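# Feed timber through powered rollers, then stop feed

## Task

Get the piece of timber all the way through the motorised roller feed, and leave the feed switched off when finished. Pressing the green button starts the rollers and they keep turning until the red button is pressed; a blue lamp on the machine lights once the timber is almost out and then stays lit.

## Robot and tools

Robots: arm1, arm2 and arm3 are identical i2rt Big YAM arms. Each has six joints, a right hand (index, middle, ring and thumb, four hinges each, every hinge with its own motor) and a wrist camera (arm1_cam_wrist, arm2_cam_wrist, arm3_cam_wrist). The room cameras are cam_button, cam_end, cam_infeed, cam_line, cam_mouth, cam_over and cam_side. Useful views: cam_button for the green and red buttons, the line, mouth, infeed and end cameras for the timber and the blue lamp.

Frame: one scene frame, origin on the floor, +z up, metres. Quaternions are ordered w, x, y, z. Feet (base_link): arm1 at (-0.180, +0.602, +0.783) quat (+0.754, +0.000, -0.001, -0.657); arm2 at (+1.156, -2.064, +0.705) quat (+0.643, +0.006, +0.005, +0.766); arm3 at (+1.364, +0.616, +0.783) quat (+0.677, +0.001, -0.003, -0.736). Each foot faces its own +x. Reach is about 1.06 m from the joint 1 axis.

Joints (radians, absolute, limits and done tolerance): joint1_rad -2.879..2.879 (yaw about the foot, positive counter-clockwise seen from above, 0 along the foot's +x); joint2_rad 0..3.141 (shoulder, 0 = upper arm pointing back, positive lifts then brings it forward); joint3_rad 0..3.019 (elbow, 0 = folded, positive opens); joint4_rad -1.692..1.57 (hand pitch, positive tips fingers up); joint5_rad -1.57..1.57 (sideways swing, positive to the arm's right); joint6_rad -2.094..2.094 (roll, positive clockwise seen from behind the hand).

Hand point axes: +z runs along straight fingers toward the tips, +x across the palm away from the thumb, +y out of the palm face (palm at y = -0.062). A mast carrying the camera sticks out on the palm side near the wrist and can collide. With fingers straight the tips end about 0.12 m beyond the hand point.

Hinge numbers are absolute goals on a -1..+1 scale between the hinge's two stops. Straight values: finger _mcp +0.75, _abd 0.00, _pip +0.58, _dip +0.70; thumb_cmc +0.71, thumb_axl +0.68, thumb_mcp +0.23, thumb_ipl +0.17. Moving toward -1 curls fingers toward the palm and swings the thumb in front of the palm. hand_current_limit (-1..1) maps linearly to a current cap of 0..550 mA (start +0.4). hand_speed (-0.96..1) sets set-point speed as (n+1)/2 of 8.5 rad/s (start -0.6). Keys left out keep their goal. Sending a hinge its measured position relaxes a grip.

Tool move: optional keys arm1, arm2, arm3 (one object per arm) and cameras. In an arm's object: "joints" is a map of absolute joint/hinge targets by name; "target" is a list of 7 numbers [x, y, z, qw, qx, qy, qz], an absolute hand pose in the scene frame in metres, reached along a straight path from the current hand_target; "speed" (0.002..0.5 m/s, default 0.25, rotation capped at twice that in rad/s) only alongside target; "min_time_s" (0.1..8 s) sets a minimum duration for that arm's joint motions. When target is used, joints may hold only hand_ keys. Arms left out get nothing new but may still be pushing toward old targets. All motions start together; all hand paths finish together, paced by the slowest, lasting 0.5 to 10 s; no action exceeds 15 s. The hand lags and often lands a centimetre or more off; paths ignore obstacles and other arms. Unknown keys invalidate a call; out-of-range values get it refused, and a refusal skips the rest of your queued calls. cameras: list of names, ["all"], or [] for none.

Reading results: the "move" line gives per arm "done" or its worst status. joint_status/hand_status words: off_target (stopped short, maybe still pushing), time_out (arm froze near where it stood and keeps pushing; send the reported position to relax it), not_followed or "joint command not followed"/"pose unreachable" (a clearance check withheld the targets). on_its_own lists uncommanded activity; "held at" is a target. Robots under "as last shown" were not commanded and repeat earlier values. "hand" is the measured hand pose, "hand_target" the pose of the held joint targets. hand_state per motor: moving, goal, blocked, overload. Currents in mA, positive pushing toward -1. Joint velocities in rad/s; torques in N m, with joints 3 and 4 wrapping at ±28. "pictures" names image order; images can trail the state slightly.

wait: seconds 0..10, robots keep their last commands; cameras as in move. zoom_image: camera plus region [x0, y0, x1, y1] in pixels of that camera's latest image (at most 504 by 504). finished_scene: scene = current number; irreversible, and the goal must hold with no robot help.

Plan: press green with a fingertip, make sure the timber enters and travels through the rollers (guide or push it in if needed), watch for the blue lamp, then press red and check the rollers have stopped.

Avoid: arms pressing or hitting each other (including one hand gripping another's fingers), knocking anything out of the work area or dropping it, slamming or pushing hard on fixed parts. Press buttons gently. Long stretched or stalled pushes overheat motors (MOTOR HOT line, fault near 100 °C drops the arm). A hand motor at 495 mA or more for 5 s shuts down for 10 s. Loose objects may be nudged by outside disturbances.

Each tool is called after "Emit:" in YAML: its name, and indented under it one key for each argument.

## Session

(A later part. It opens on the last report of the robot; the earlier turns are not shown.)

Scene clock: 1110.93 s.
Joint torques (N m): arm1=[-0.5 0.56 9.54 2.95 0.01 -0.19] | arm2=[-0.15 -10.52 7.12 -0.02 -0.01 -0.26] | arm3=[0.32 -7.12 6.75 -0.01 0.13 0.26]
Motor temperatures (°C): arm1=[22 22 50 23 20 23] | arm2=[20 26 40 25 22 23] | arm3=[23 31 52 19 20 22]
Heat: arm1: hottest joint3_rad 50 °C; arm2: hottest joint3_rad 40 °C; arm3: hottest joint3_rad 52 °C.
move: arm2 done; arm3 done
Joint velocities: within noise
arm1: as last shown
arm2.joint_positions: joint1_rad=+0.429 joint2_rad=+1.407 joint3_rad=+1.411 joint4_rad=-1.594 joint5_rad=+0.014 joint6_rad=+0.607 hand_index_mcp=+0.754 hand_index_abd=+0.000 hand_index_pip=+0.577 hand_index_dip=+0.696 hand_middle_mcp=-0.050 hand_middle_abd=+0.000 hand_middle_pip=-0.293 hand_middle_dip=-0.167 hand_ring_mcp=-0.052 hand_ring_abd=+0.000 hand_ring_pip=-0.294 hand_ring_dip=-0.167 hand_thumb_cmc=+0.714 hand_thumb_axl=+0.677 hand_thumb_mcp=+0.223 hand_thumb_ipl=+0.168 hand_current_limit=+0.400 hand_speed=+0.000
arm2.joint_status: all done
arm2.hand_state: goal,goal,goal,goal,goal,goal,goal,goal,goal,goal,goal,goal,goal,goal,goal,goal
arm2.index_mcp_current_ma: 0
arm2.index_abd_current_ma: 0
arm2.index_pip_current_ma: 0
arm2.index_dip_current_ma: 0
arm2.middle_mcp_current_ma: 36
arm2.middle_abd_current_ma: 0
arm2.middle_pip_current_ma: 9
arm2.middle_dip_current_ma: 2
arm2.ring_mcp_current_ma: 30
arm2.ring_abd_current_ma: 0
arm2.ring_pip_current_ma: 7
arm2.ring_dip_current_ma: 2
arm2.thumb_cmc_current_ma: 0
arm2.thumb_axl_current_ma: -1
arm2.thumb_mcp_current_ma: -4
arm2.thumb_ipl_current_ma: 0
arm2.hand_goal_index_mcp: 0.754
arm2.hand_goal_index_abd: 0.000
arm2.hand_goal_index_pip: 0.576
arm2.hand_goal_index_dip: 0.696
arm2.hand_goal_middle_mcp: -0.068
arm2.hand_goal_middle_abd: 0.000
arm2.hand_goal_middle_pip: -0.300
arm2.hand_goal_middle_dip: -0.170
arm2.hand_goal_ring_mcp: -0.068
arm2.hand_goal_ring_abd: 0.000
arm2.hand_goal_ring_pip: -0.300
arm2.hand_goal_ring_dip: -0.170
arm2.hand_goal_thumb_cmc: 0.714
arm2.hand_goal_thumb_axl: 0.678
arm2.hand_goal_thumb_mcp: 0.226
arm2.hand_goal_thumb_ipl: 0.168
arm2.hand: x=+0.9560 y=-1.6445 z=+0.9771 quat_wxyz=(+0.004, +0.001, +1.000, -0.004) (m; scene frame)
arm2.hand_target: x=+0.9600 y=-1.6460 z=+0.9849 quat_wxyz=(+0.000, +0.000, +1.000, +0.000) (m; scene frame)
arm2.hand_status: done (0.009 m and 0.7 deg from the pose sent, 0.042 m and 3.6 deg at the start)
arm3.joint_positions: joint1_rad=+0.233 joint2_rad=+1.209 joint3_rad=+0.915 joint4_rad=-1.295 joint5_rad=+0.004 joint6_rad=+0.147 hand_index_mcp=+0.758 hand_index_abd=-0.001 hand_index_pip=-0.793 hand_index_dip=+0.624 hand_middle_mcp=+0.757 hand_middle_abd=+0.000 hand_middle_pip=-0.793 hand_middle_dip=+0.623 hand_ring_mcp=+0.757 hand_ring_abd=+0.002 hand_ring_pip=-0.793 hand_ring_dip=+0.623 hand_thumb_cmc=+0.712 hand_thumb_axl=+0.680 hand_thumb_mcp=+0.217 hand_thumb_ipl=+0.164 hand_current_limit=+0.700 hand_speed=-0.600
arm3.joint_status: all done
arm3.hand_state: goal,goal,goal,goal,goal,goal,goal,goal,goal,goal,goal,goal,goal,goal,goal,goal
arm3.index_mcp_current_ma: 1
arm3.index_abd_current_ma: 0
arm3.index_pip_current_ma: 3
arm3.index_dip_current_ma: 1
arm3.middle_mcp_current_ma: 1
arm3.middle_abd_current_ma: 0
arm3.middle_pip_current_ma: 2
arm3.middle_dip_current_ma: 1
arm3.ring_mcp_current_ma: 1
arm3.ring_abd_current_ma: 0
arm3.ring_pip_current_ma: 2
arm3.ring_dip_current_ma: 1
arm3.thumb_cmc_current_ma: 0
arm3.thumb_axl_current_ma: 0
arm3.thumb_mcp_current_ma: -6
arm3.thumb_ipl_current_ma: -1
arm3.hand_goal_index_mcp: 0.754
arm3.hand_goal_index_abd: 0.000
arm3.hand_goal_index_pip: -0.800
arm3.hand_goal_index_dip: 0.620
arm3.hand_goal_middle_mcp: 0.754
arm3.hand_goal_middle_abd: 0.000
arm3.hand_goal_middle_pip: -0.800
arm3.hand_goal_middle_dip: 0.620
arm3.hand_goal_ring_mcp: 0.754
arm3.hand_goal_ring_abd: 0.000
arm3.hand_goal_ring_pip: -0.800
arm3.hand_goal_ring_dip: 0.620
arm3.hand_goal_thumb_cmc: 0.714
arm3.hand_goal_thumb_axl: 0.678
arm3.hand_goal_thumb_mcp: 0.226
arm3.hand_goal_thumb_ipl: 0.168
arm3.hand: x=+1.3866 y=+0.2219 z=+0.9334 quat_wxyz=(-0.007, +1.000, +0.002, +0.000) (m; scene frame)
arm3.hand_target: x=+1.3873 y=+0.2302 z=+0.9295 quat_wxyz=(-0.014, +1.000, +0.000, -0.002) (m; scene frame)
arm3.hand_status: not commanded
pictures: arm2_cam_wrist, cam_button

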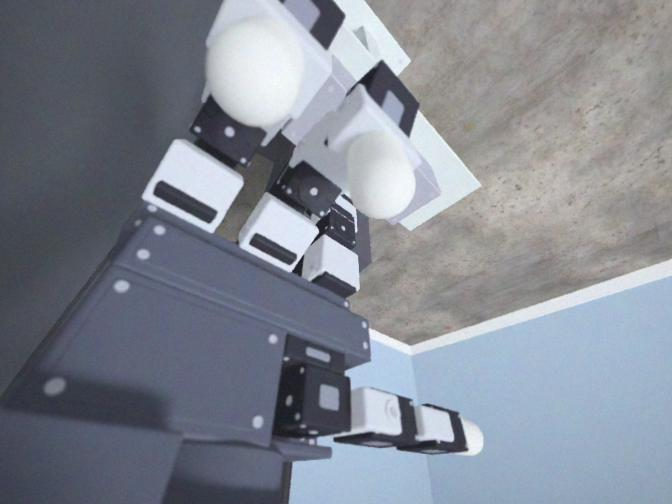

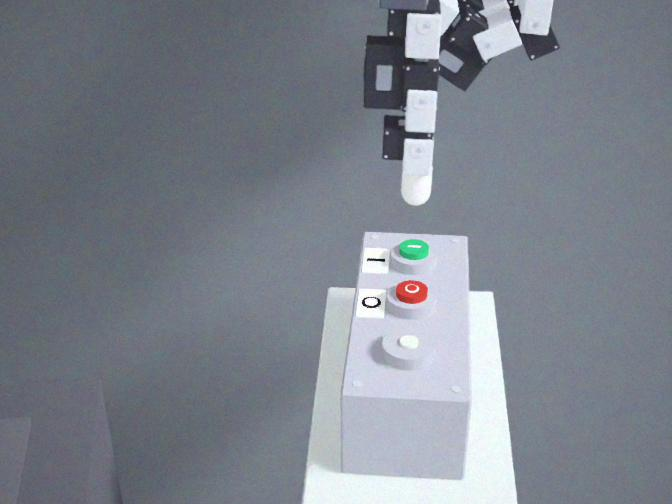

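Emit:
move:
  arm2: {"target": [0.956, -1.647, 0.945, 0, 0, 1, 0], "speed": 0.08}
  cameras: ["cam_button", "cam_mouth"]

Emit:
zoom_image:
  camera: "cam_button"
  region: [300, 120, 552, 372]

Scene clock: 1120.70 s.
Joint torques (N m): arm1=[-0.44 0.5 9.54 2.95 0.01 -0.19] | arm2=[0.15 -9.11 7.16 0.68 -0.02 -0.19] | arm3=[0.32 -6.95 6.83 0.02 0.13 0.25]
Motor temperatures (°C): arm1=[22 22 50 23 20 23] | arm2=[20 26 40 25 22 23] | arm3=[23 31 50 19 20 22]
Heat: arm1: hottest joint3_rad 50 °C; arm2: hottest joint3_rad 40 °C; arm3: hottest joint3_rad 50 °C.
move: arm2 done
Joint velocities: within noise
arm1, arm3: as last shown
arm2.joint_positions: joint1_rad=+0.429 joint2_rad=+1.407 joint3_rad=+1.312 joint4_rad=-1.508 joint5_rad=+0.014 joint6_rad=+0.607 hand_index_mcp=+0.754 hand_index_abd=+0.000 hand_index_pip=+0.577 hand_index_dip=+0.696 hand_middle_mcp=-0.050 hand_middle_abd=+0.000 hand_middle_pip=-0.293 hand_middle_dip=-0.167 hand_ring_mcp=-0.052 hand_ring_abd=+0.000 hand_ring_pip=-0.294 hand_ring_dip=-0.167 hand_thumb_cmc=+0.714 hand_thumb_axl=+0.677 hand_thumb_mcp=+0.223 hand_thumb_ipl=+0.168 hand_current_limit=+0.400 hand_speed=+0.000
arm2.joint_status: not commanded
arm2.hand_state: goal,goal,goal,goal,goal,goal,goal,goal,goal,goal,goal,goal,goal,goal,goal,goal
arm2.index_mcp_current_ma: 0
arm2.index_abd_current_ma: 0
arm2.index_pip_current_ma: 0
arm2.index_dip_current_ma: 0
arm2.middle_mcp_current_ma: 36
arm2.middle_abd_current_ma: 0
arm2.middle_pip_current_ma: 9
arm2.middle_dip_current_ma: 2
arm2.ring_mcp_current_ma: 30
arm2.ring_abd_current_ma: 0
arm2.ring_pip_current_ma: 7
arm2.ring_dip_current_ma: 2
arm2.thumb_cmc_current_ma: 0
arm2.thumb_axl_current_ma: -1
arm2.thumb_mcp_current_ma: -4
arm2.thumb_ipl_current_ma: 0
arm2.hand_goal_index_mcp: 0.754
arm2.hand_goal_index_abd: 0.000
arm2.hand_goal_index_pip: 0.576
arm2.hand_goal_index_dip: 0.696
arm2.hand_goal_middle_mcp: -0.068
arm2.hand_goal_middle_abd: 0.000
arm2.hand_goal_middle_pip: -0.300
arm2.hand_goal_middle_dip: -0.170
arm2.hand_goal_ring_mcp: -0.068
arm2.hand_goal_ring_abd: 0.000
arm2.hand_goal_ring_pip: -0.300
arm2.hand_goal_ring_dip: -0.170
arm2.hand_goal_thumb_cmc: 0.714
arm2.hand_goal_thumb_axl: 0.678
arm2.hand_goal_thumb_mcp: 0.226
arm2.hand_goal_thumb_ipl: 0.168
arm2.hand: x=+0.9582 y=-1.6486 z=+0.9387 quat_wxyz=(+0.007, +0.001, +1.000, -0.010) (m; scene frame)
arm2.hand_target: x=+0.9560 y=-1.6470 z=+0.9451 quat_wxyz=(+0.000, +0.000, +1.000, +0.000) (m; scene frame)
arm2.hand_status: done (0.007 m and 1.4 deg from the pose sent, 0.032 m and 0.7 deg at the start)
arm3.hand_target: x=+1.3873 y=+0.2302 z=+0.9296 quat_wxyz=(-0.014, +1.000, +0.000, -0.002) (m; scene frame)
pictures: cam_button, cam_mouth

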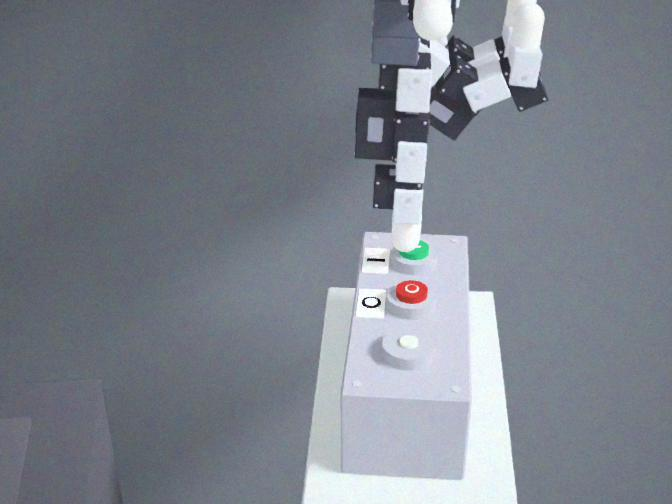

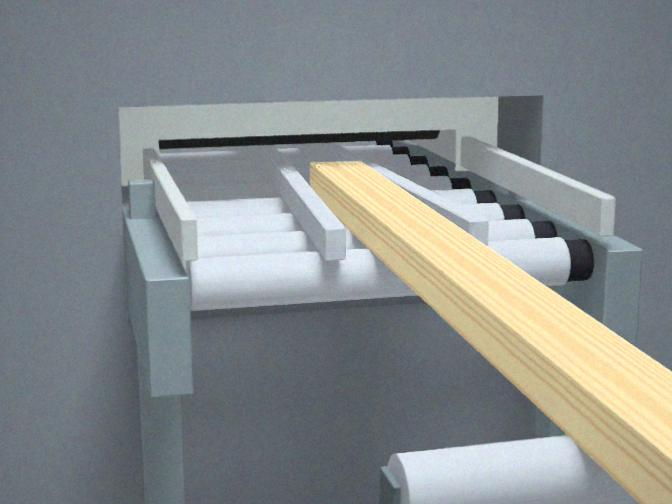

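Scaled by 2.000 from the camera's 672x504 image, which has a finer 960x720 frame.

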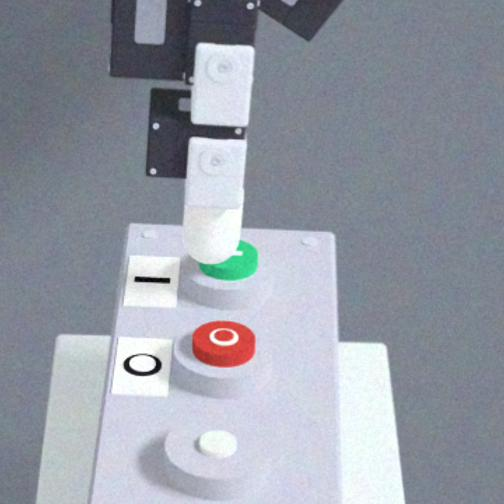

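Emit:
move:
  arm2: {"target": [0.957, -1.639, 0.932, 0, 0, 1, 0], "speed": 0.08}
  cameras: ["cam_button", "cam_mouth"]

Emit:
zoom_image:
  camera: "cam_button"
  region: [300, 120, 552, 372]

Scene clock: 1127.00 s.
Joint torques (N m): arm1=[-0.44 0.56 9.52 2.95 0.01 -0.19] | arm2=[-0.44 -8.64 6.64 1.05 0.01 -0.27] | arm3=[0.32 -7.12 6.83 0.05 0.14 0.26]
Motor temperatures (°C): arm1=[22 22 50 23 20 23] | arm2=[20 26 40 25 22 23] | arm3=[23 31 50 19 20 22]
Heat: arm1: hottest joint3_rad 50 °C; arm2: hottest joint3_rad 40 °C; arm3: hottest joint3_rad 50 °C.
move: arm2 done
Joint velocities: within noise
arm1, arm3: as last shown
arm2.joint_positions: joint1_rad=+0.429 joint2_rad=+1.407 joint3_rad=+1.303 joint4_rad=-1.484 joint5_rad=+0.015 joint6_rad=+0.605 hand_index_mcp=+0.765 hand_index_abd=+0.009 hand_index_pip=+0.583 hand_index_dip=+0.698 hand_middle_mcp=-0.050 hand_middle_abd=+0.000 hand_middle_pip=-0.293 hand_middle_dip=-0.167 hand_ring_mcp=-0.052 hand_ring_abd=+0.000 hand_ring_pip=-0.294 hand_ring_dip=-0.167 hand_thumb_cmc=+0.714 hand_thumb_axl=+0.677 hand_thumb_mcp=+0.223 hand_thumb_ipl=+0.168 hand_current_limit=+0.400 hand_speed=+0.000
arm2.joint_status: not commanded
arm2.hand_state: goal,goal,goal,goal,goal,goal,goal,goal,goal,goal,goal,goal,goal,goal,goal,goal
arm2.index_mcp_current_ma: 17
arm2.index_abd_current_ma: 11
arm2.index_pip_current_ma: 9
arm2.index_dip_current_ma: 2
arm2.middle_mcp_current_ma: 36
arm2.middle_abd_current_ma: 0
arm2.middle_pip_current_ma: 9
arm2.middle_dip_current_ma: 2
arm2.ring_mcp_current_ma: 30
arm2.ring_abd_current_ma: 0
arm2.ring_pip_current_ma: 7
arm2.ring_dip_current_ma: 2
arm2.thumb_cmc_current_ma: 0
arm2.thumb_axl_current_ma: -1
arm2.thumb_mcp_current_ma: -4
arm2.thumb_ipl_current_ma: 0
arm2.hand_goal_index_mcp: 0.754
arm2.hand_goal_index_abd: 0.000
arm2.hand_goal_index_pip: 0.576
arm2.hand_goal_index_dip: 0.696
arm2.hand_goal_middle_mcp: -0.068
arm2.hand_goal_middle_abd: 0.000
arm2.hand_goal_middle_pip: -0.300
arm2.hand_goal_middle_dip: -0.170
arm2.hand_goal_ring_mcp: -0.068
arm2.hand_goal_ring_abd: 0.000
arm2.hand_goal_ring_pip: -0.300
arm2.hand_goal_ring_dip: -0.170
arm2.hand_goal_thumb_cmc: 0.714
arm2.hand_goal_thumb_axl: 0.678
arm2.hand_goal_thumb_mcp: 0.226
arm2.hand_goal_thumb_ipl: 0.168
arm2.hand: x=+0.9560 y=-1.6455 z=+0.9364 quat_wxyz=(+0.003, +0.000, +1.000, -0.003) (m; scene frame)
arm2.hand_target: x=+0.9571 y=-1.6391 z=+0.9321 quat_wxyz=(+0.000, +0.000, +1.000, +0.000) (m; scene frame)
arm2.hand_status: done (0.008 m and 0.5 deg from the pose sent, 0.012 m and 1.4 deg at the start)
pictures: cam_button, cam_mouth

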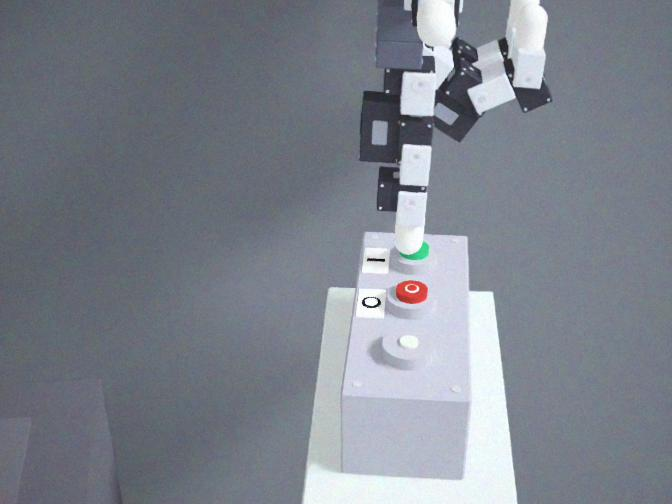

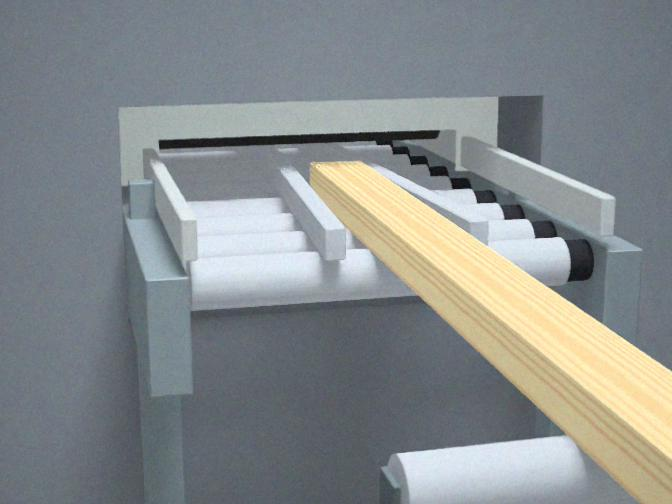

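Scaled by 2.000 from the camera's 672x504 image, which has a finer 960x720 frame.

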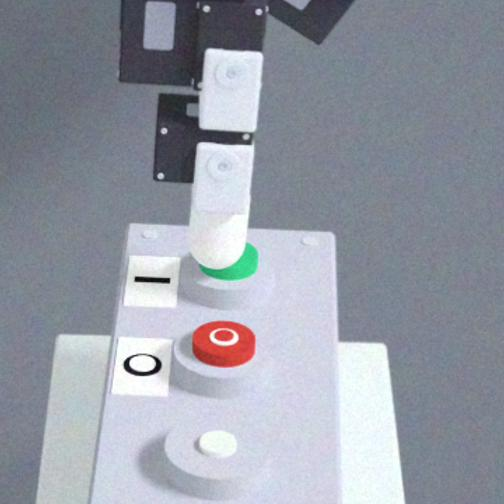

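Emit:
move:
  arm2: {"target": [0.957, -1.634, 0.918, 0, 0, 1, 0], "speed": 0.08}
  cameras: ["cam_button", "cam_mouth", "cam_line"]

Emit:
zoom_image:
  camera: "cam_button"
  region: [300, 120, 552, 372]

Scene clock: 1133.90 s.
Joint torques (N m): arm1=[-0.5 0.56 9.54 2.95 0.01 -0.19] | arm2=[-0.44 -6.89 6.09 1.51 -0.12 -0.31] | arm3=[0.38 -7.24 6.82 0.01 0.13 0.26]
Motor temperatures (°C): arm1=[22 22 50 23 20 23] | arm2=[20 26 40 25 22 23] | arm3=[23 31 49 19 20 22]
Heat: arm1: hottest joint3_rad 50 °C; arm2: hottest joint3_rad 40 °C; arm3: hottest joint3_rad 49 °C.
move: arm2 off_target
Joint velocities: within noise
arm1, arm3: as last shown
arm2.joint_positions: joint1_rad=+0.423 joint2_rad=+1.407 joint3_rad=+1.290 joint4_rad=-1.456 joint5_rad=+0.016 joint6_rad=+0.600 hand_index_mcp=+0.784 hand_index_abd=+0.013 hand_index_pip=+0.598 hand_index_dip=+0.705 hand_middle_mcp=-0.050 hand_middle_abd=+0.000 hand_middle_pip=-0.293 hand_middle_dip=-0.167 hand_ring_mcp=-0.052 hand_ring_abd=+0.000 hand_ring_pip=-0.294 hand_ring_dip=-0.167 hand_thumb_cmc=+0.714 hand_thumb_axl=+0.677 hand_thumb_mcp=+0.223 hand_thumb_ipl=+0.168 hand_current_limit=+0.400 hand_speed=+0.000
arm2.joint_status: not commanded
arm2.hand_state: blocked,goal,blocked,goal,goal,goal,goal,goal,goal,goal,goal,goal,goal,goal,goal,goal
arm2.index_mcp_current_ma: 71
arm2.index_abd_current_ma: 17
arm2.index_pip_current_ma: 42
arm2.index_dip_current_ma: 12
arm2.middle_mcp_current_ma: 36
arm2.middle_abd_current_ma: 0
arm2.middle_pip_current_ma: 9
arm2.middle_dip_current_ma: 2
arm2.ring_mcp_current_ma: 30
arm2.ring_abd_current_ma: 0
arm2.ring_pip_current_ma: 7
arm2.ring_dip_current_ma: 2
arm2.thumb_cmc_current_ma: 0
arm2.thumb_axl_current_ma: -1
arm2.thumb_mcp_current_ma: -4
arm2.thumb_ipl_current_ma: 0
arm2.hand_goal_index_mcp: 0.754
arm2.hand_goal_index_abd: 0.000
arm2.hand_goal_index_pip: 0.576
arm2.hand_goal_index_dip: 0.696
arm2.hand_goal_middle_mcp: -0.068
arm2.hand_goal_middle_abd: 0.000
arm2.hand_goal_middle_pip: -0.300
arm2.hand_goal_middle_dip: -0.170
arm2.hand_goal_ring_mcp: -0.068
arm2.hand_goal_ring_abd: 0.000
arm2.hand_goal_ring_pip: -0.300
arm2.hand_goal_ring_dip: -0.170
arm2.hand_goal_thumb_cmc: 0.714
arm2.hand_goal_thumb_axl: 0.678
arm2.hand_goal_thumb_mcp: 0.226
arm2.hand_goal_thumb_ipl: 0.168
arm2.hand: x=+0.9568 y=-1.6413 z=+0.9323 quat_wxyz=(+0.000, +0.001, +1.000, +0.004) (m; scene frame)
arm2.hand_target: x=+0.9574 y=-1.6346 z=+0.9182 quat_wxyz=(+0.000, +0.000, +1.000, +0.000) (m; scene frame)
arm2.hand_status: off_target (0.016 m and 0.5 deg from the pose sent, 0.022 m and 0.5 deg at the start)
pictures: cam_button, cam_line, cam_mouth

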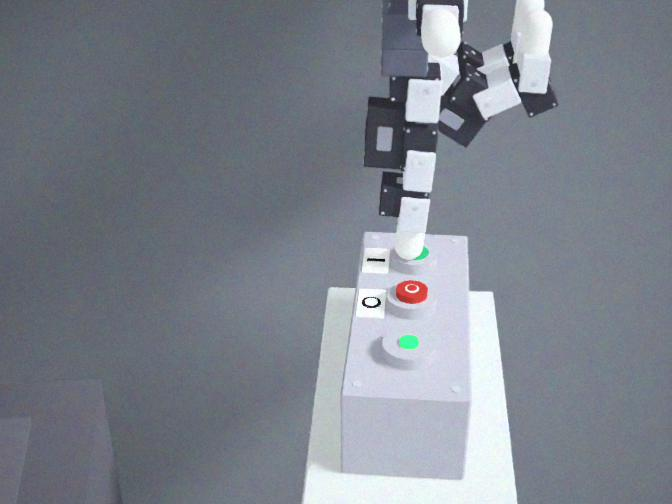

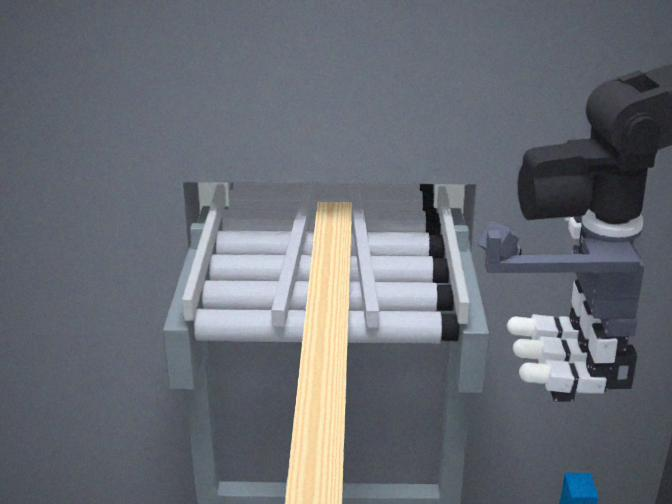

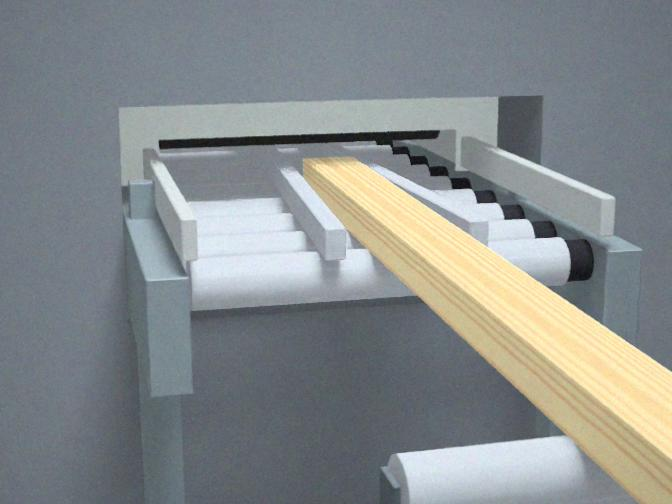

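Scaled by 2.000 from the camera's 672x504 image, which has a finer 960x720 frame.

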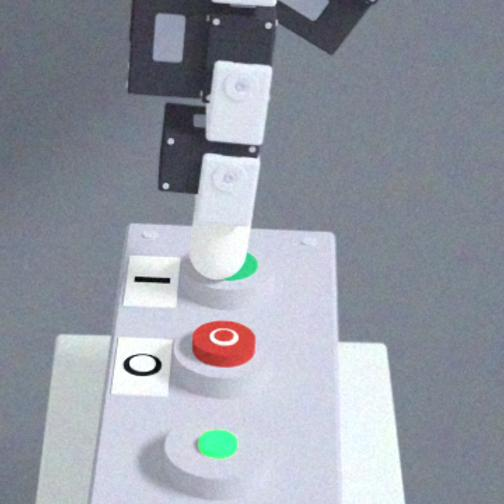

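Emit:
move:
  arm2: {"target": [0.957, -1.64, 0.97, 0, 0, 1, 0], "speed": 0.15}
  cameras: ["cam_line", "cam_mouth", "cam_over"]

Emit:
move:
  arm2: {"target": [1.013, -1.643, 0.968, 0, 0, 1, 0], "speed": 0.15}
  cameras: ["cam_button", "cam_infeed", "cam_over", "cam_end", "cam_side"]

Scene clock: 1143.23 s.
Joint torques (N m): arm1=[-0.44 0.56 9.52 2.95 0.01 -0.18] | arm2=[-0.32 -9.88 10.33 -0.01 -0.03 -0.22] | arm3=[0.26 -6.95 6.86 0.03 0.12 0.26]
Motor temperatures (°C): arm1=[22 22 50 23 20 23] | arm2=[20 26 40 25 22 23] | arm3=[23 31 48 19 20 22]
Heat: arm1: hottest joint3_rad 50 °C; arm2: hottest joint3_rad 40 °C; arm3: hottest joint3_rad 48 °C.
move: arm2 off_target
Joint velocities: within noise
arm1.joint_positions: joint1_rad=-0.288 joint2_rad=+0.584 joint3_rad=+1.318 joint4_rad=-1.023 joint5_rad=+0.037 joint6_rad=+1.119 hand_index_mcp=+0.755 hand_index_abd=+0.001 hand_index_pip=+0.577 hand_index_dip=+0.696 hand_middle_mcp=+0.755 hand_middle_abd=+0.001 hand_middle_pip=+0.577 hand_middle_dip=+0.696 hand_ring_mcp=+0.755 hand_ring_abd=+0.001 hand_ring_pip=+0.577 hand_ring_dip=+0.696 hand_thumb_cmc=+0.715 hand_thumb_axl=+0.677 hand_thumb_mcp=+0.225 hand_thumb_ipl=+0.168 hand_current_limit=+0.400 hand_speed=-0.600
arm1.joint_status: not commanded
arm1.hand_state: goal,goal,goal,goal,goal,goal,goal,goal,goal,goal,goal,goal,goal,goal,goal,goal
arm1.index_mcp_current_ma: 6
arm1.index_abd_current_ma: 3
arm1.index_pip_current_ma: 4
arm1.index_dip_current_ma: 0
arm1.middle_mcp_current_ma: 6
arm1.middle_abd_current_ma: 3
arm1.middle_pip_current_ma: 4
arm1.middle_dip_current_ma: 0
arm1.ring_mcp_current_ma: 6
arm1.ring_abd_current_ma: 4
arm1.ring_pip_current_ma: 4
arm1.ring_dip_current_ma: 0
arm1.thumb_cmc_current_ma: 4
arm1.thumb_axl_current_ma: -4
arm1.thumb_mcp_current_ma: -4
arm1.thumb_ipl_current_ma: -2
arm1.hand_goal_index_mcp: 0.754
arm1.hand_goal_index_abd: 0.000
arm1.hand_goal_index_pip: 0.576
arm1.hand_goal_index_dip: 0.696
arm1.hand_goal_middle_mcp: 0.754
arm1.hand_goal_middle_abd: 0.000
arm1.hand_goal_middle_pip: 0.576
arm1.hand_goal_middle_dip: 0.696
arm1.hand_goal_ring_mcp: 0.754
arm1.hand_goal_ring_abd: 0.000
arm1.hand_goal_ring_pip: 0.576
arm1.hand_goal_ring_dip: 0.696
arm1.hand_goal_thumb_cmc: 0.714
arm1.hand_goal_thumb_axl: 0.678
arm1.hand_goal_thumb_mcp: 0.226
arm1.hand_goal_thumb_ipl: 0.168
arm1.hand: x=-0.3142 y=+0.3541 z=+1.3818 quat_wxyz=(+0.536, +0.638, -0.485, +0.266) (m; scene frame)
arm1.hand_target: x=-0.3137 y=+0.3576 z=+1.3979 quat_wxyz=(+0.552, +0.627, -0.477, +0.274) (m; scene frame)
arm1.hand_status: not commanded
arm2.joint_positions: joint1_rad=+0.423 joint2_rad=+1.407 joint3_rad=+1.339 joint4_rad=-1.554 joint5_rad=+0.014 joint6_rad=+0.600 hand_index_mcp=+0.755 hand_index_abd=-0.003 hand_index_pip=+0.578 hand_index_dip=+0.698 hand_middle_mcp=-0.050 hand_middle_abd=+0.000 hand_middle_pip=-0.293 hand_middle_dip=-0.167 hand_ring_mcp=-0.052 hand_ring_abd=+0.000 hand_ring_pip=-0.294 hand_ring_dip=-0.167 hand_thumb_cmc=+0.714 hand_thumb_axl=+0.677 hand_thumb_mcp=+0.223 hand_thumb_ipl=+0.168 hand_current_limit=+0.400 hand_speed=+0.000
arm2.joint_status: not commanded
arm2.hand_state: goal,goal,goal,goal,goal,goal,goal,goal,goal,goal,goal,goal,goal,goal,goal,goal
arm2.index_mcp_current_ma: 0
arm2.index_abd_current_ma: -3
arm2.index_pip_current_ma: 2
arm2.index_dip_current_ma: 2
arm2.middle_mcp_current_ma: 36
arm2.middle_abd_current_ma: 0
arm2.middle_pip_current_ma: 9
arm2.middle_dip_current_ma: 2
arm2.ring_mcp_current_ma: 29
arm2.ring_abd_current_ma: 0
arm2.ring_pip_current_ma: 7
arm2.ring_dip_current_ma: 2
arm2.thumb_cmc_current_ma: 0
arm2.thumb_axl_current_ma: -1
arm2.thumb_mcp_current_ma: -4
arm2.thumb_ipl_current_ma: 0
arm2.hand_goal_index_mcp: 0.754
arm2.hand_goal_index_abd: 0.000
arm2.hand_goal_index_pip: 0.576
arm2.hand_goal_index_dip: 0.696
arm2.hand_goal_middle_mcp: -0.068
arm2.hand_goal_middle_abd: 0.000
arm2.hand_goal_middle_pip: -0.300
arm2.hand_goal_middle_dip: -0.170
arm2.hand_goal_ring_mcp: -0.068
arm2.hand_goal_ring_abd: 0.000
arm2.hand_goal_ring_pip: -0.300
arm2.hand_goal_ring_dip: -0.170
arm2.hand_goal_thumb_cmc: 0.714
arm2.hand_goal_thumb_axl: 0.678
arm2.hand_goal_thumb_mcp: 0.226
arm2.hand_goal_thumb_ipl: 0.168
arm2.hand: x=+0.9626 y=-1.6502 z=+0.9482 quat_wxyz=(+0.013, +0.001, +1.000, -0.017) (m; scene frame)
arm2.hand_target: x=+0.9575 y=-1.6407 z=+0.9700 quat_wxyz=(+0.000, +0.000, +1.000, +0.000) (m; scene frame)
arm2.hand_status: off_target (0.025 m and 2.4 deg from the pose sent, 0.038 m and 0.5 deg at the start)
arm3: as last shown
pictures: cam_line, cam_mouth, cam_over

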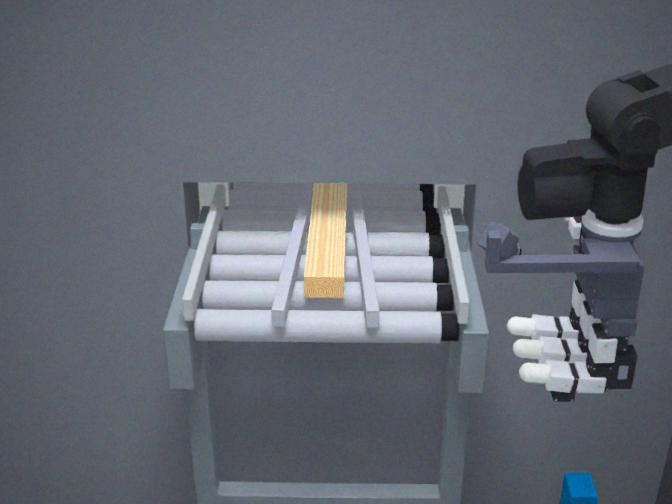

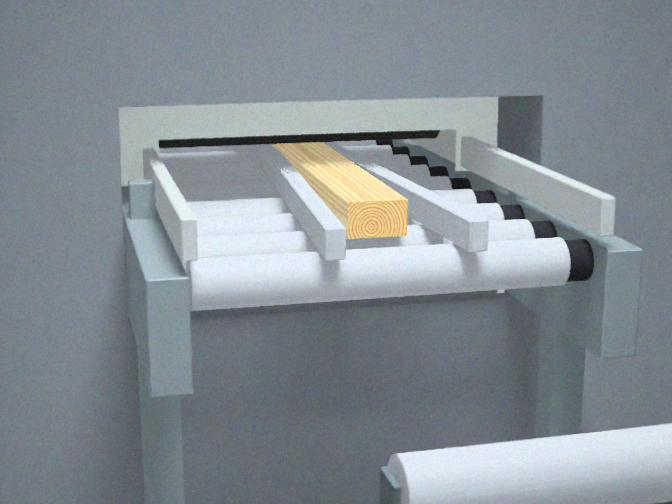

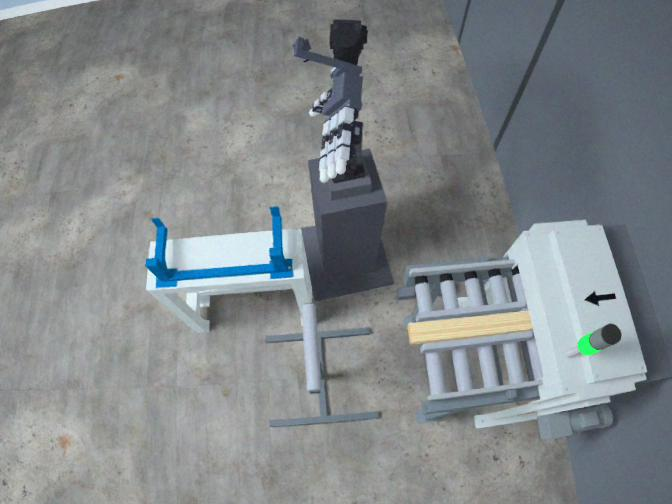

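Scene clock: 1144.57 s.
Joint torques (N m): arm1=[-0.44 0.5 9.54 2.95 0.01 -0.19] | arm2=[-0.32 -9.23 7.04 -0.1 -0.01 -0.22] | arm3=[0.32 -7.06 6.8 -0.01 0.12 0.26]
Motor temperatures (°C): arm1=[22 22 51 23 20 23] | arm2=[20 26 40 25 22 23] | arm3=[23 31 48 19 20 22]
Heat: arm1: hottest joint3_rad 51 °C; arm2: hottest joint3_rad 40 °C; arm3: hottest joint3_rad 48 °C.
move: arm2 done
Joint velocities: within noise
arm1, arm3: as last shown
arm2.joint_positions: joint1_rad=+0.309 joint2_rad=+1.345 joint3_rad=+1.308 joint4_rad=-1.554 joint5_rad=+0.015 joint6_rad=+0.486 hand_index_mcp=+0.754 hand_index_abd=-0.003 hand_index_pip=+0.578 hand_index_dip=+0.698 hand_middle_mcp=-0.050 hand_middle_abd=+0.000 hand_middle_pip=-0.293 hand_middle_dip=-0.167 hand_ring_mcp=-0.052 hand_ring_abd=+0.000 hand_ring_pip=-0.294 hand_ring_dip=-0.167 hand_thumb_cmc=+0.714 hand_thumb_axl=+0.677 hand_thumb_mcp=+0.223 hand_thumb_ipl=+0.168 hand_current_limit=+0.400 hand_speed=+0.000
arm2.joint_status: not commanded
arm2.hand_state: goal,goal,goal,goal,goal,goal,goal,goal,goal,goal,goal,goal,goal,goal,goal,goal
arm2.index_mcp_current_ma: 0
arm2.index_abd_current_ma: -2
arm2.index_pip_current_ma: 2
arm2.index_dip_current_ma: 2
arm2.middle_mcp_current_ma: 36
arm2.middle_abd_current_ma: 0
arm2.middle_pip_current_ma: 9
arm2.middle_dip_current_ma: 2
arm2.ring_mcp_current_ma: 29
arm2.ring_abd_current_ma: 0
arm2.ring_pip_current_ma: 7
arm2.ring_dip_current_ma: 2
arm2.thumb_cmc_current_ma: 0
arm2.thumb_axl_current_ma: -1
arm2.thumb_mcp_current_ma: -4
arm2.thumb_ipl_current_ma: 0
arm2.hand_goal_index_mcp: 0.754
arm2.hand_goal_index_abd: 0.000
arm2.hand_goal_index_pip: 0.576
arm2.hand_goal_index_dip: 0.696
arm2.hand_goal_middle_mcp: -0.068
arm2.hand_goal_middle_abd: 0.000
arm2.hand_goal_middle_pip: -0.300
arm2.hand_goal_middle_dip: -0.170
arm2.hand_goal_ring_mcp: -0.068
arm2.hand_goal_ring_abd: 0.000
arm2.hand_goal_ring_pip: -0.300
arm2.hand_goal_ring_dip: -0.170
arm2.hand_goal_thumb_cmc: 0.714
arm2.hand_goal_thumb_axl: 0.678
arm2.hand_goal_thumb_mcp: 0.226
arm2.hand_goal_thumb_ipl: 0.168
arm2.hand: x=+1.0090 y=-1.6413 z=+0.9602 quat_wxyz=(+0.004, +0.001, +1.000, -0.005) (m; scene frame)
arm2.hand_target: x=+1.0130 y=-1.6430 z=+0.9680 quat_wxyz=(+0.000, +0.000, +1.000, +0.000) (m; scene frame)
arm2.hand_status: done (0.009 m and 0.8 deg from the pose sent, 0.055 m and 2.4 deg at the start)
pictures: cam_button, cam_end, cam_infeed, cam_over, cam_side

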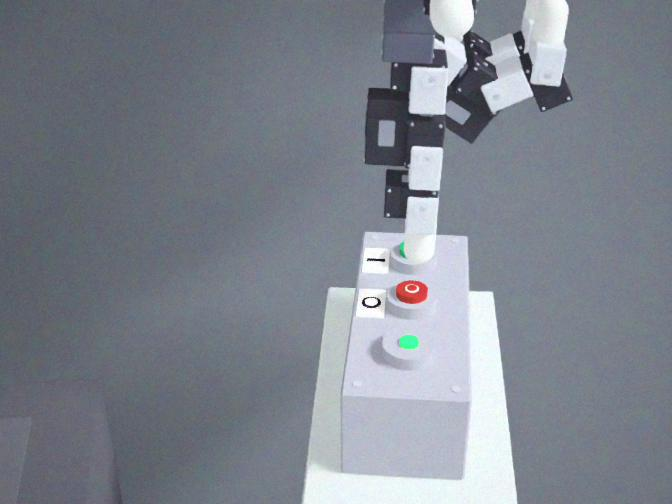

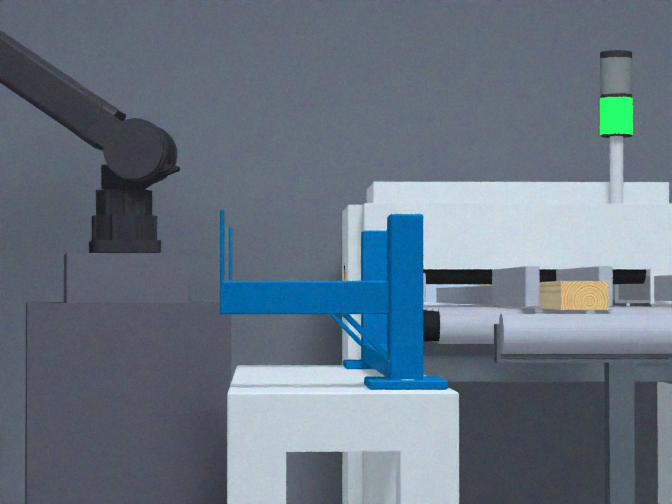

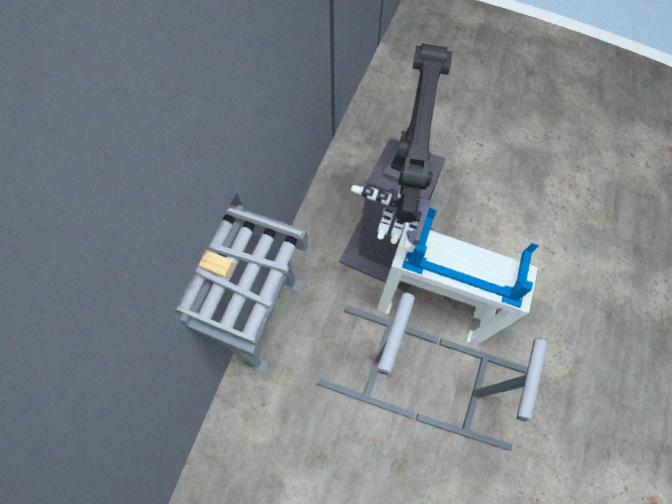

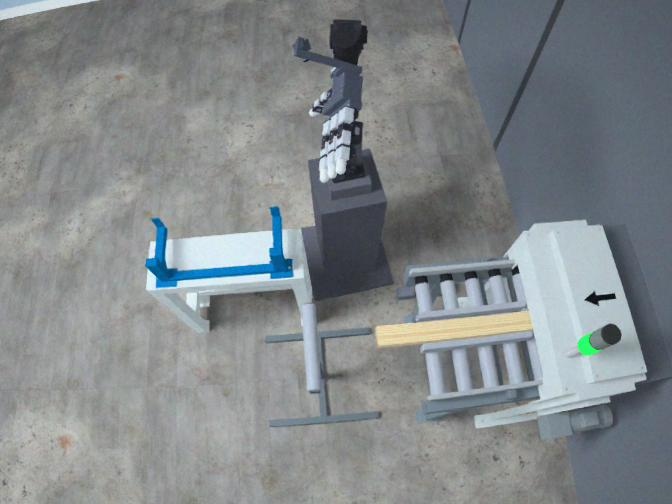

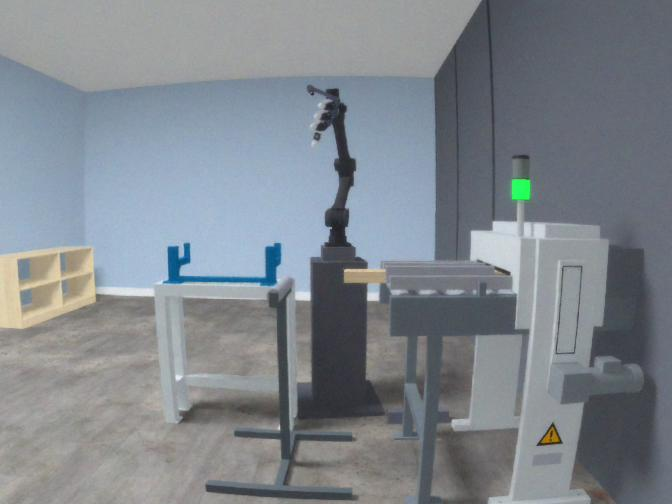

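Emit:
move:
  arm2: {"target": [1.012, -1.645, 0.955, 0, 0, 1, 0], "speed": 0.1}
  cameras: ["cam_over", "cam_side"]

Scene clock: 1156.47 s.
Joint torques (N m): arm1=[-0.5 0.56 9.54 2.95 0.01 -0.19] | arm2=[-0.15 -9.7 6.94 0.73 -0.06 -0.24] | arm3=[0.32 -7.06 6.83 0.03 0.13 0.26]
Motor temperatures (°C): arm1=[22 22 51 23 20 23] | arm2=[20 25 40 25 22 23] | arm3=[23 30 46 19 20 22]
Heat: arm1: hottest joint3_rad 51 °C; arm2: hottest joint3_rad 40 °C; arm3: hottest joint3_rad 46 °C.
move: arm2 off_target
Joint velocities: within noise
arm1, arm3: as last shown
arm2.joint_positions: joint1_rad=+0.309 joint2_rad=+1.345 joint3_rad=+1.269 joint4_rad=-1.537 joint5_rad=+0.015 joint6_rad=+0.486 hand_index_mcp=+0.754 hand_index_abd=-0.003 hand_index_pip=+0.578 hand_index_dip=+0.698 hand_middle_mcp=-0.050 hand_middle_abd=+0.000 hand_middle_pip=-0.293 hand_middle_dip=-0.167 hand_ring_mcp=-0.052 hand_ring_abd=+0.000 hand_ring_pip=-0.294 hand_ring_dip=-0.167 hand_thumb_cmc=+0.714 hand_thumb_axl=+0.677 hand_thumb_mcp=+0.223 hand_thumb_ipl=+0.168 hand_current_limit=+0.400 hand_speed=+0.000
arm2.joint_status: not commanded
arm2.hand_state: goal,goal,goal,goal,goal,goal,goal,goal,goal,goal,goal,goal,goal,goal,goal,goal
arm2.index_mcp_current_ma: 0
arm2.index_abd_current_ma: -2
arm2.index_pip_current_ma: 2
arm2.index_dip_current_ma: 2
arm2.middle_mcp_current_ma: 36
arm2.middle_abd_current_ma: 0
arm2.middle_pip_current_ma: 9
arm2.middle_dip_current_ma: 2
arm2.ring_mcp_current_ma: 29
arm2.ring_abd_current_ma: 0
arm2.ring_pip_current_ma: 7
arm2.ring_dip_current_ma: 2
arm2.thumb_cmc_current_ma: 0
arm2.thumb_axl_current_ma: -1
arm2.thumb_mcp_current_ma: -4
arm2.thumb_ipl_current_ma: 0
arm2.hand_goal_index_mcp: 0.754
arm2.hand_goal_index_abd: 0.000
arm2.hand_goal_index_pip: 0.576
arm2.hand_goal_index_dip: 0.696
arm2.hand_goal_middle_mcp: -0.068
arm2.hand_goal_middle_abd: 0.000
arm2.hand_goal_middle_pip: -0.300
arm2.hand_goal_middle_dip: -0.170
arm2.hand_goal_ring_mcp: -0.068
arm2.hand_goal_ring_abd: 0.000
arm2.hand_goal_ring_pip: -0.300
arm2.hand_goal_ring_dip: -0.170
arm2.hand_goal_thumb_cmc: 0.714
arm2.hand_goal_thumb_axl: 0.678
arm2.hand_goal_thumb_mcp: 0.226
arm2.hand_goal_thumb_ipl: 0.168
arm2.hand: x=+1.0115 y=-1.6466 z=+0.9444 quat_wxyz=(+0.009, +0.001, +1.000, -0.015) (m; scene frame)
arm2.hand_target: x=+1.0121 y=-1.6451 z=+0.9550 quat_wxyz=(+0.000, +0.000, +1.000, +0.000) (m; scene frame)
arm2.hand_status: off_target (0.011 m and 2.0 deg from the pose sent, 0.007 m and 0.8 deg at the start)
pictures: cam_over, cam_side

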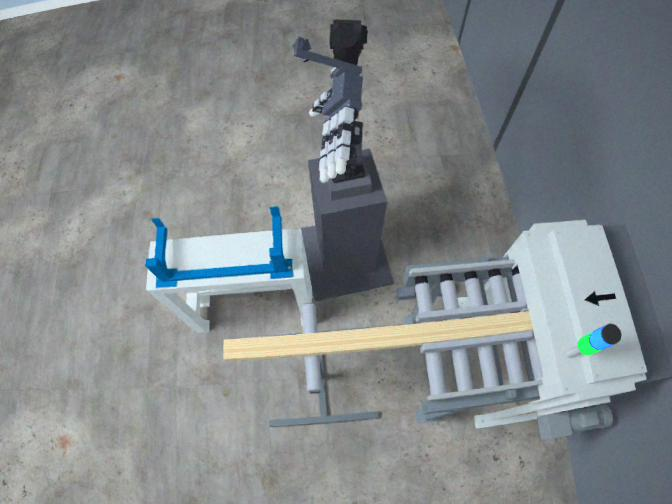

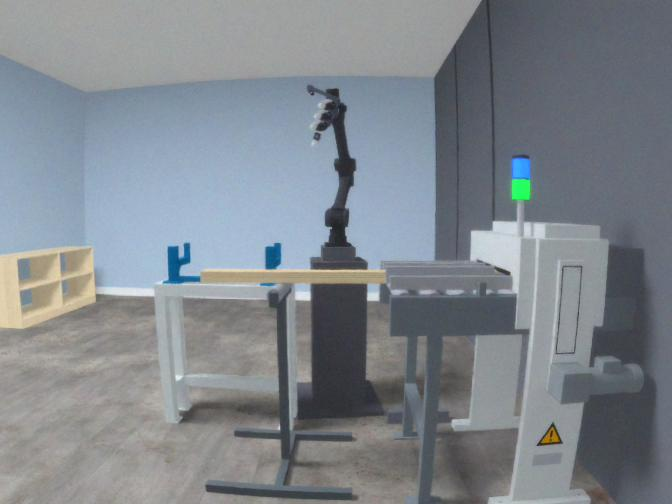

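Emit:
move:
  arm2: {"target": [1.012, -1.643, 0.945, 0, 0, 1, 0], "speed": 0.08}
  cameras: ["cam_over", "cam_button"]

Scene clock: 1166.13 s.
Joint torques (N m): arm1=[-0.44 0.56 9.54 2.96 0.01 -0.19] | arm2=[0.03 -9 6.98 0.69 -0.04 -0.26] | arm3=[0.38 -7.06 6.82 0.02 0.13 0.25]
Motor temperatures (°C): arm1=[22 22 51 23 20 23] | arm2=[20 25 40 25 22 23] | arm3=[23 30 46 19 20 22]
Heat: arm1: hottest joint3_rad 51 °C; arm2: hottest joint3_rad 40 °C; arm3: hottest joint3_rad 46 °C.
move: arm2 done
Joint velocities: within noise
arm1, arm3: as last shown
arm2.joint_positions: joint1_rad=+0.309 joint2_rad=+1.345 joint3_rad=+1.249 joint4_rad=-1.511 joint5_rad=+0.015 joint6_rad=+0.486 hand_index_mcp=+0.754 hand_index_abd=-0.003 hand_index_pip=+0.578 hand_index_dip=+0.698 hand_middle_mcp=-0.050 hand_middle_abd=+0.000 hand_middle_pip=-0.293 hand_middle_dip=-0.167 hand_ring_mcp=-0.052 hand_ring_abd=+0.000 hand_ring_pip=-0.294 hand_ring_dip=-0.167 hand_thumb_cmc=+0.714 hand_thumb_axl=+0.677 hand_thumb_mcp=+0.223 hand_thumb_ipl=+0.168 hand_current_limit=+0.400 hand_speed=+0.000
arm2.joint_status: not commanded
arm2.hand_state: goal,goal,goal,goal,goal,goal,goal,goal,goal,goal,goal,goal,goal,goal,goal,goal
arm2.index_mcp_current_ma: 0
arm2.index_abd_current_ma: -2
arm2.index_pip_current_ma: 2
arm2.index_dip_current_ma: 2
arm2.middle_mcp_current_ma: 36
arm2.middle_abd_current_ma: 0
arm2.middle_pip_current_ma: 9
arm2.middle_dip_current_ma: 2
arm2.ring_mcp_current_ma: 29
arm2.ring_abd_current_ma: 0
arm2.ring_pip_current_ma: 7
arm2.ring_dip_current_ma: 2
arm2.thumb_cmc_current_ma: 0
arm2.thumb_axl_current_ma: -1
arm2.thumb_mcp_current_ma: -4
arm2.thumb_ipl_current_ma: 0
arm2.hand_goal_index_mcp: 0.754
arm2.hand_goal_index_abd: 0.000
arm2.hand_goal_index_pip: 0.576
arm2.hand_goal_index_dip: 0.696
arm2.hand_goal_middle_mcp: -0.068
arm2.hand_goal_middle_abd: 0.000
arm2.hand_goal_middle_pip: -0.300
arm2.hand_goal_middle_dip: -0.170
arm2.hand_goal_ring_mcp: -0.068
arm2.hand_goal_ring_abd: 0.000
arm2.hand_goal_ring_pip: -0.300
arm2.hand_goal_ring_dip: -0.170
arm2.hand_goal_thumb_cmc: 0.714
arm2.hand_goal_thumb_axl: 0.678
arm2.hand_goal_thumb_mcp: 0.226
arm2.hand_goal_thumb_ipl: 0.168
arm2.hand: x=+1.0110 y=-1.6458 z=+0.9370 quat_wxyz=(+0.007, +0.001, +1.000, -0.012) (m; scene frame)
arm2.hand_target: x=+1.0120 y=-1.6431 z=+0.9451 quat_wxyz=(+0.000, +0.000, +1.000, +0.000) (m; scene frame)
arm2.hand_status: done (0.009 m and 1.6 deg from the pose sent, 0.004 m and 2.0 deg at the start)
pictures: cam_button, cam_over

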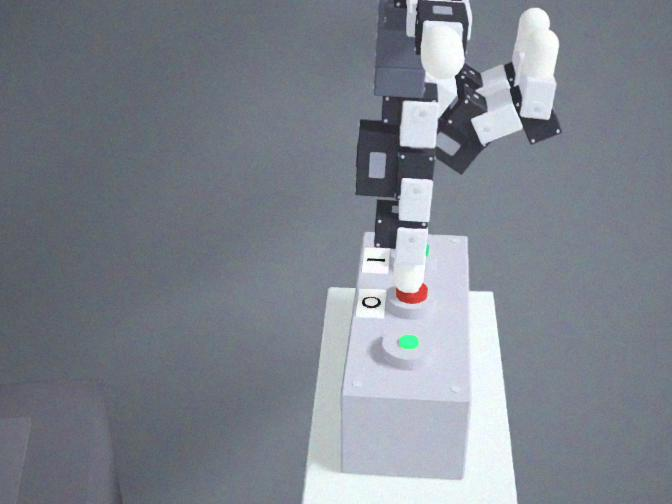

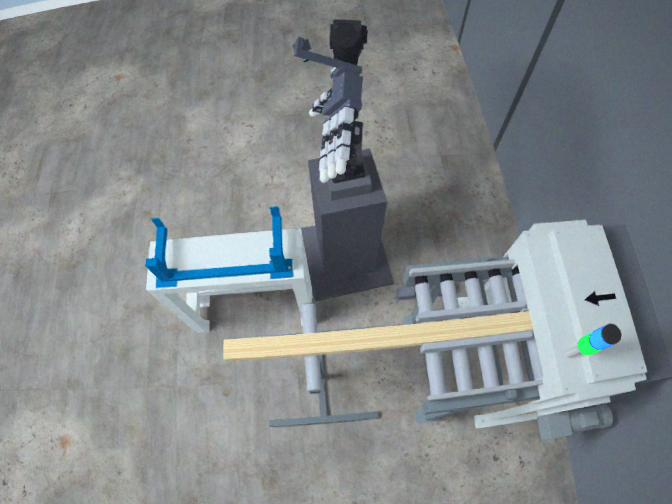

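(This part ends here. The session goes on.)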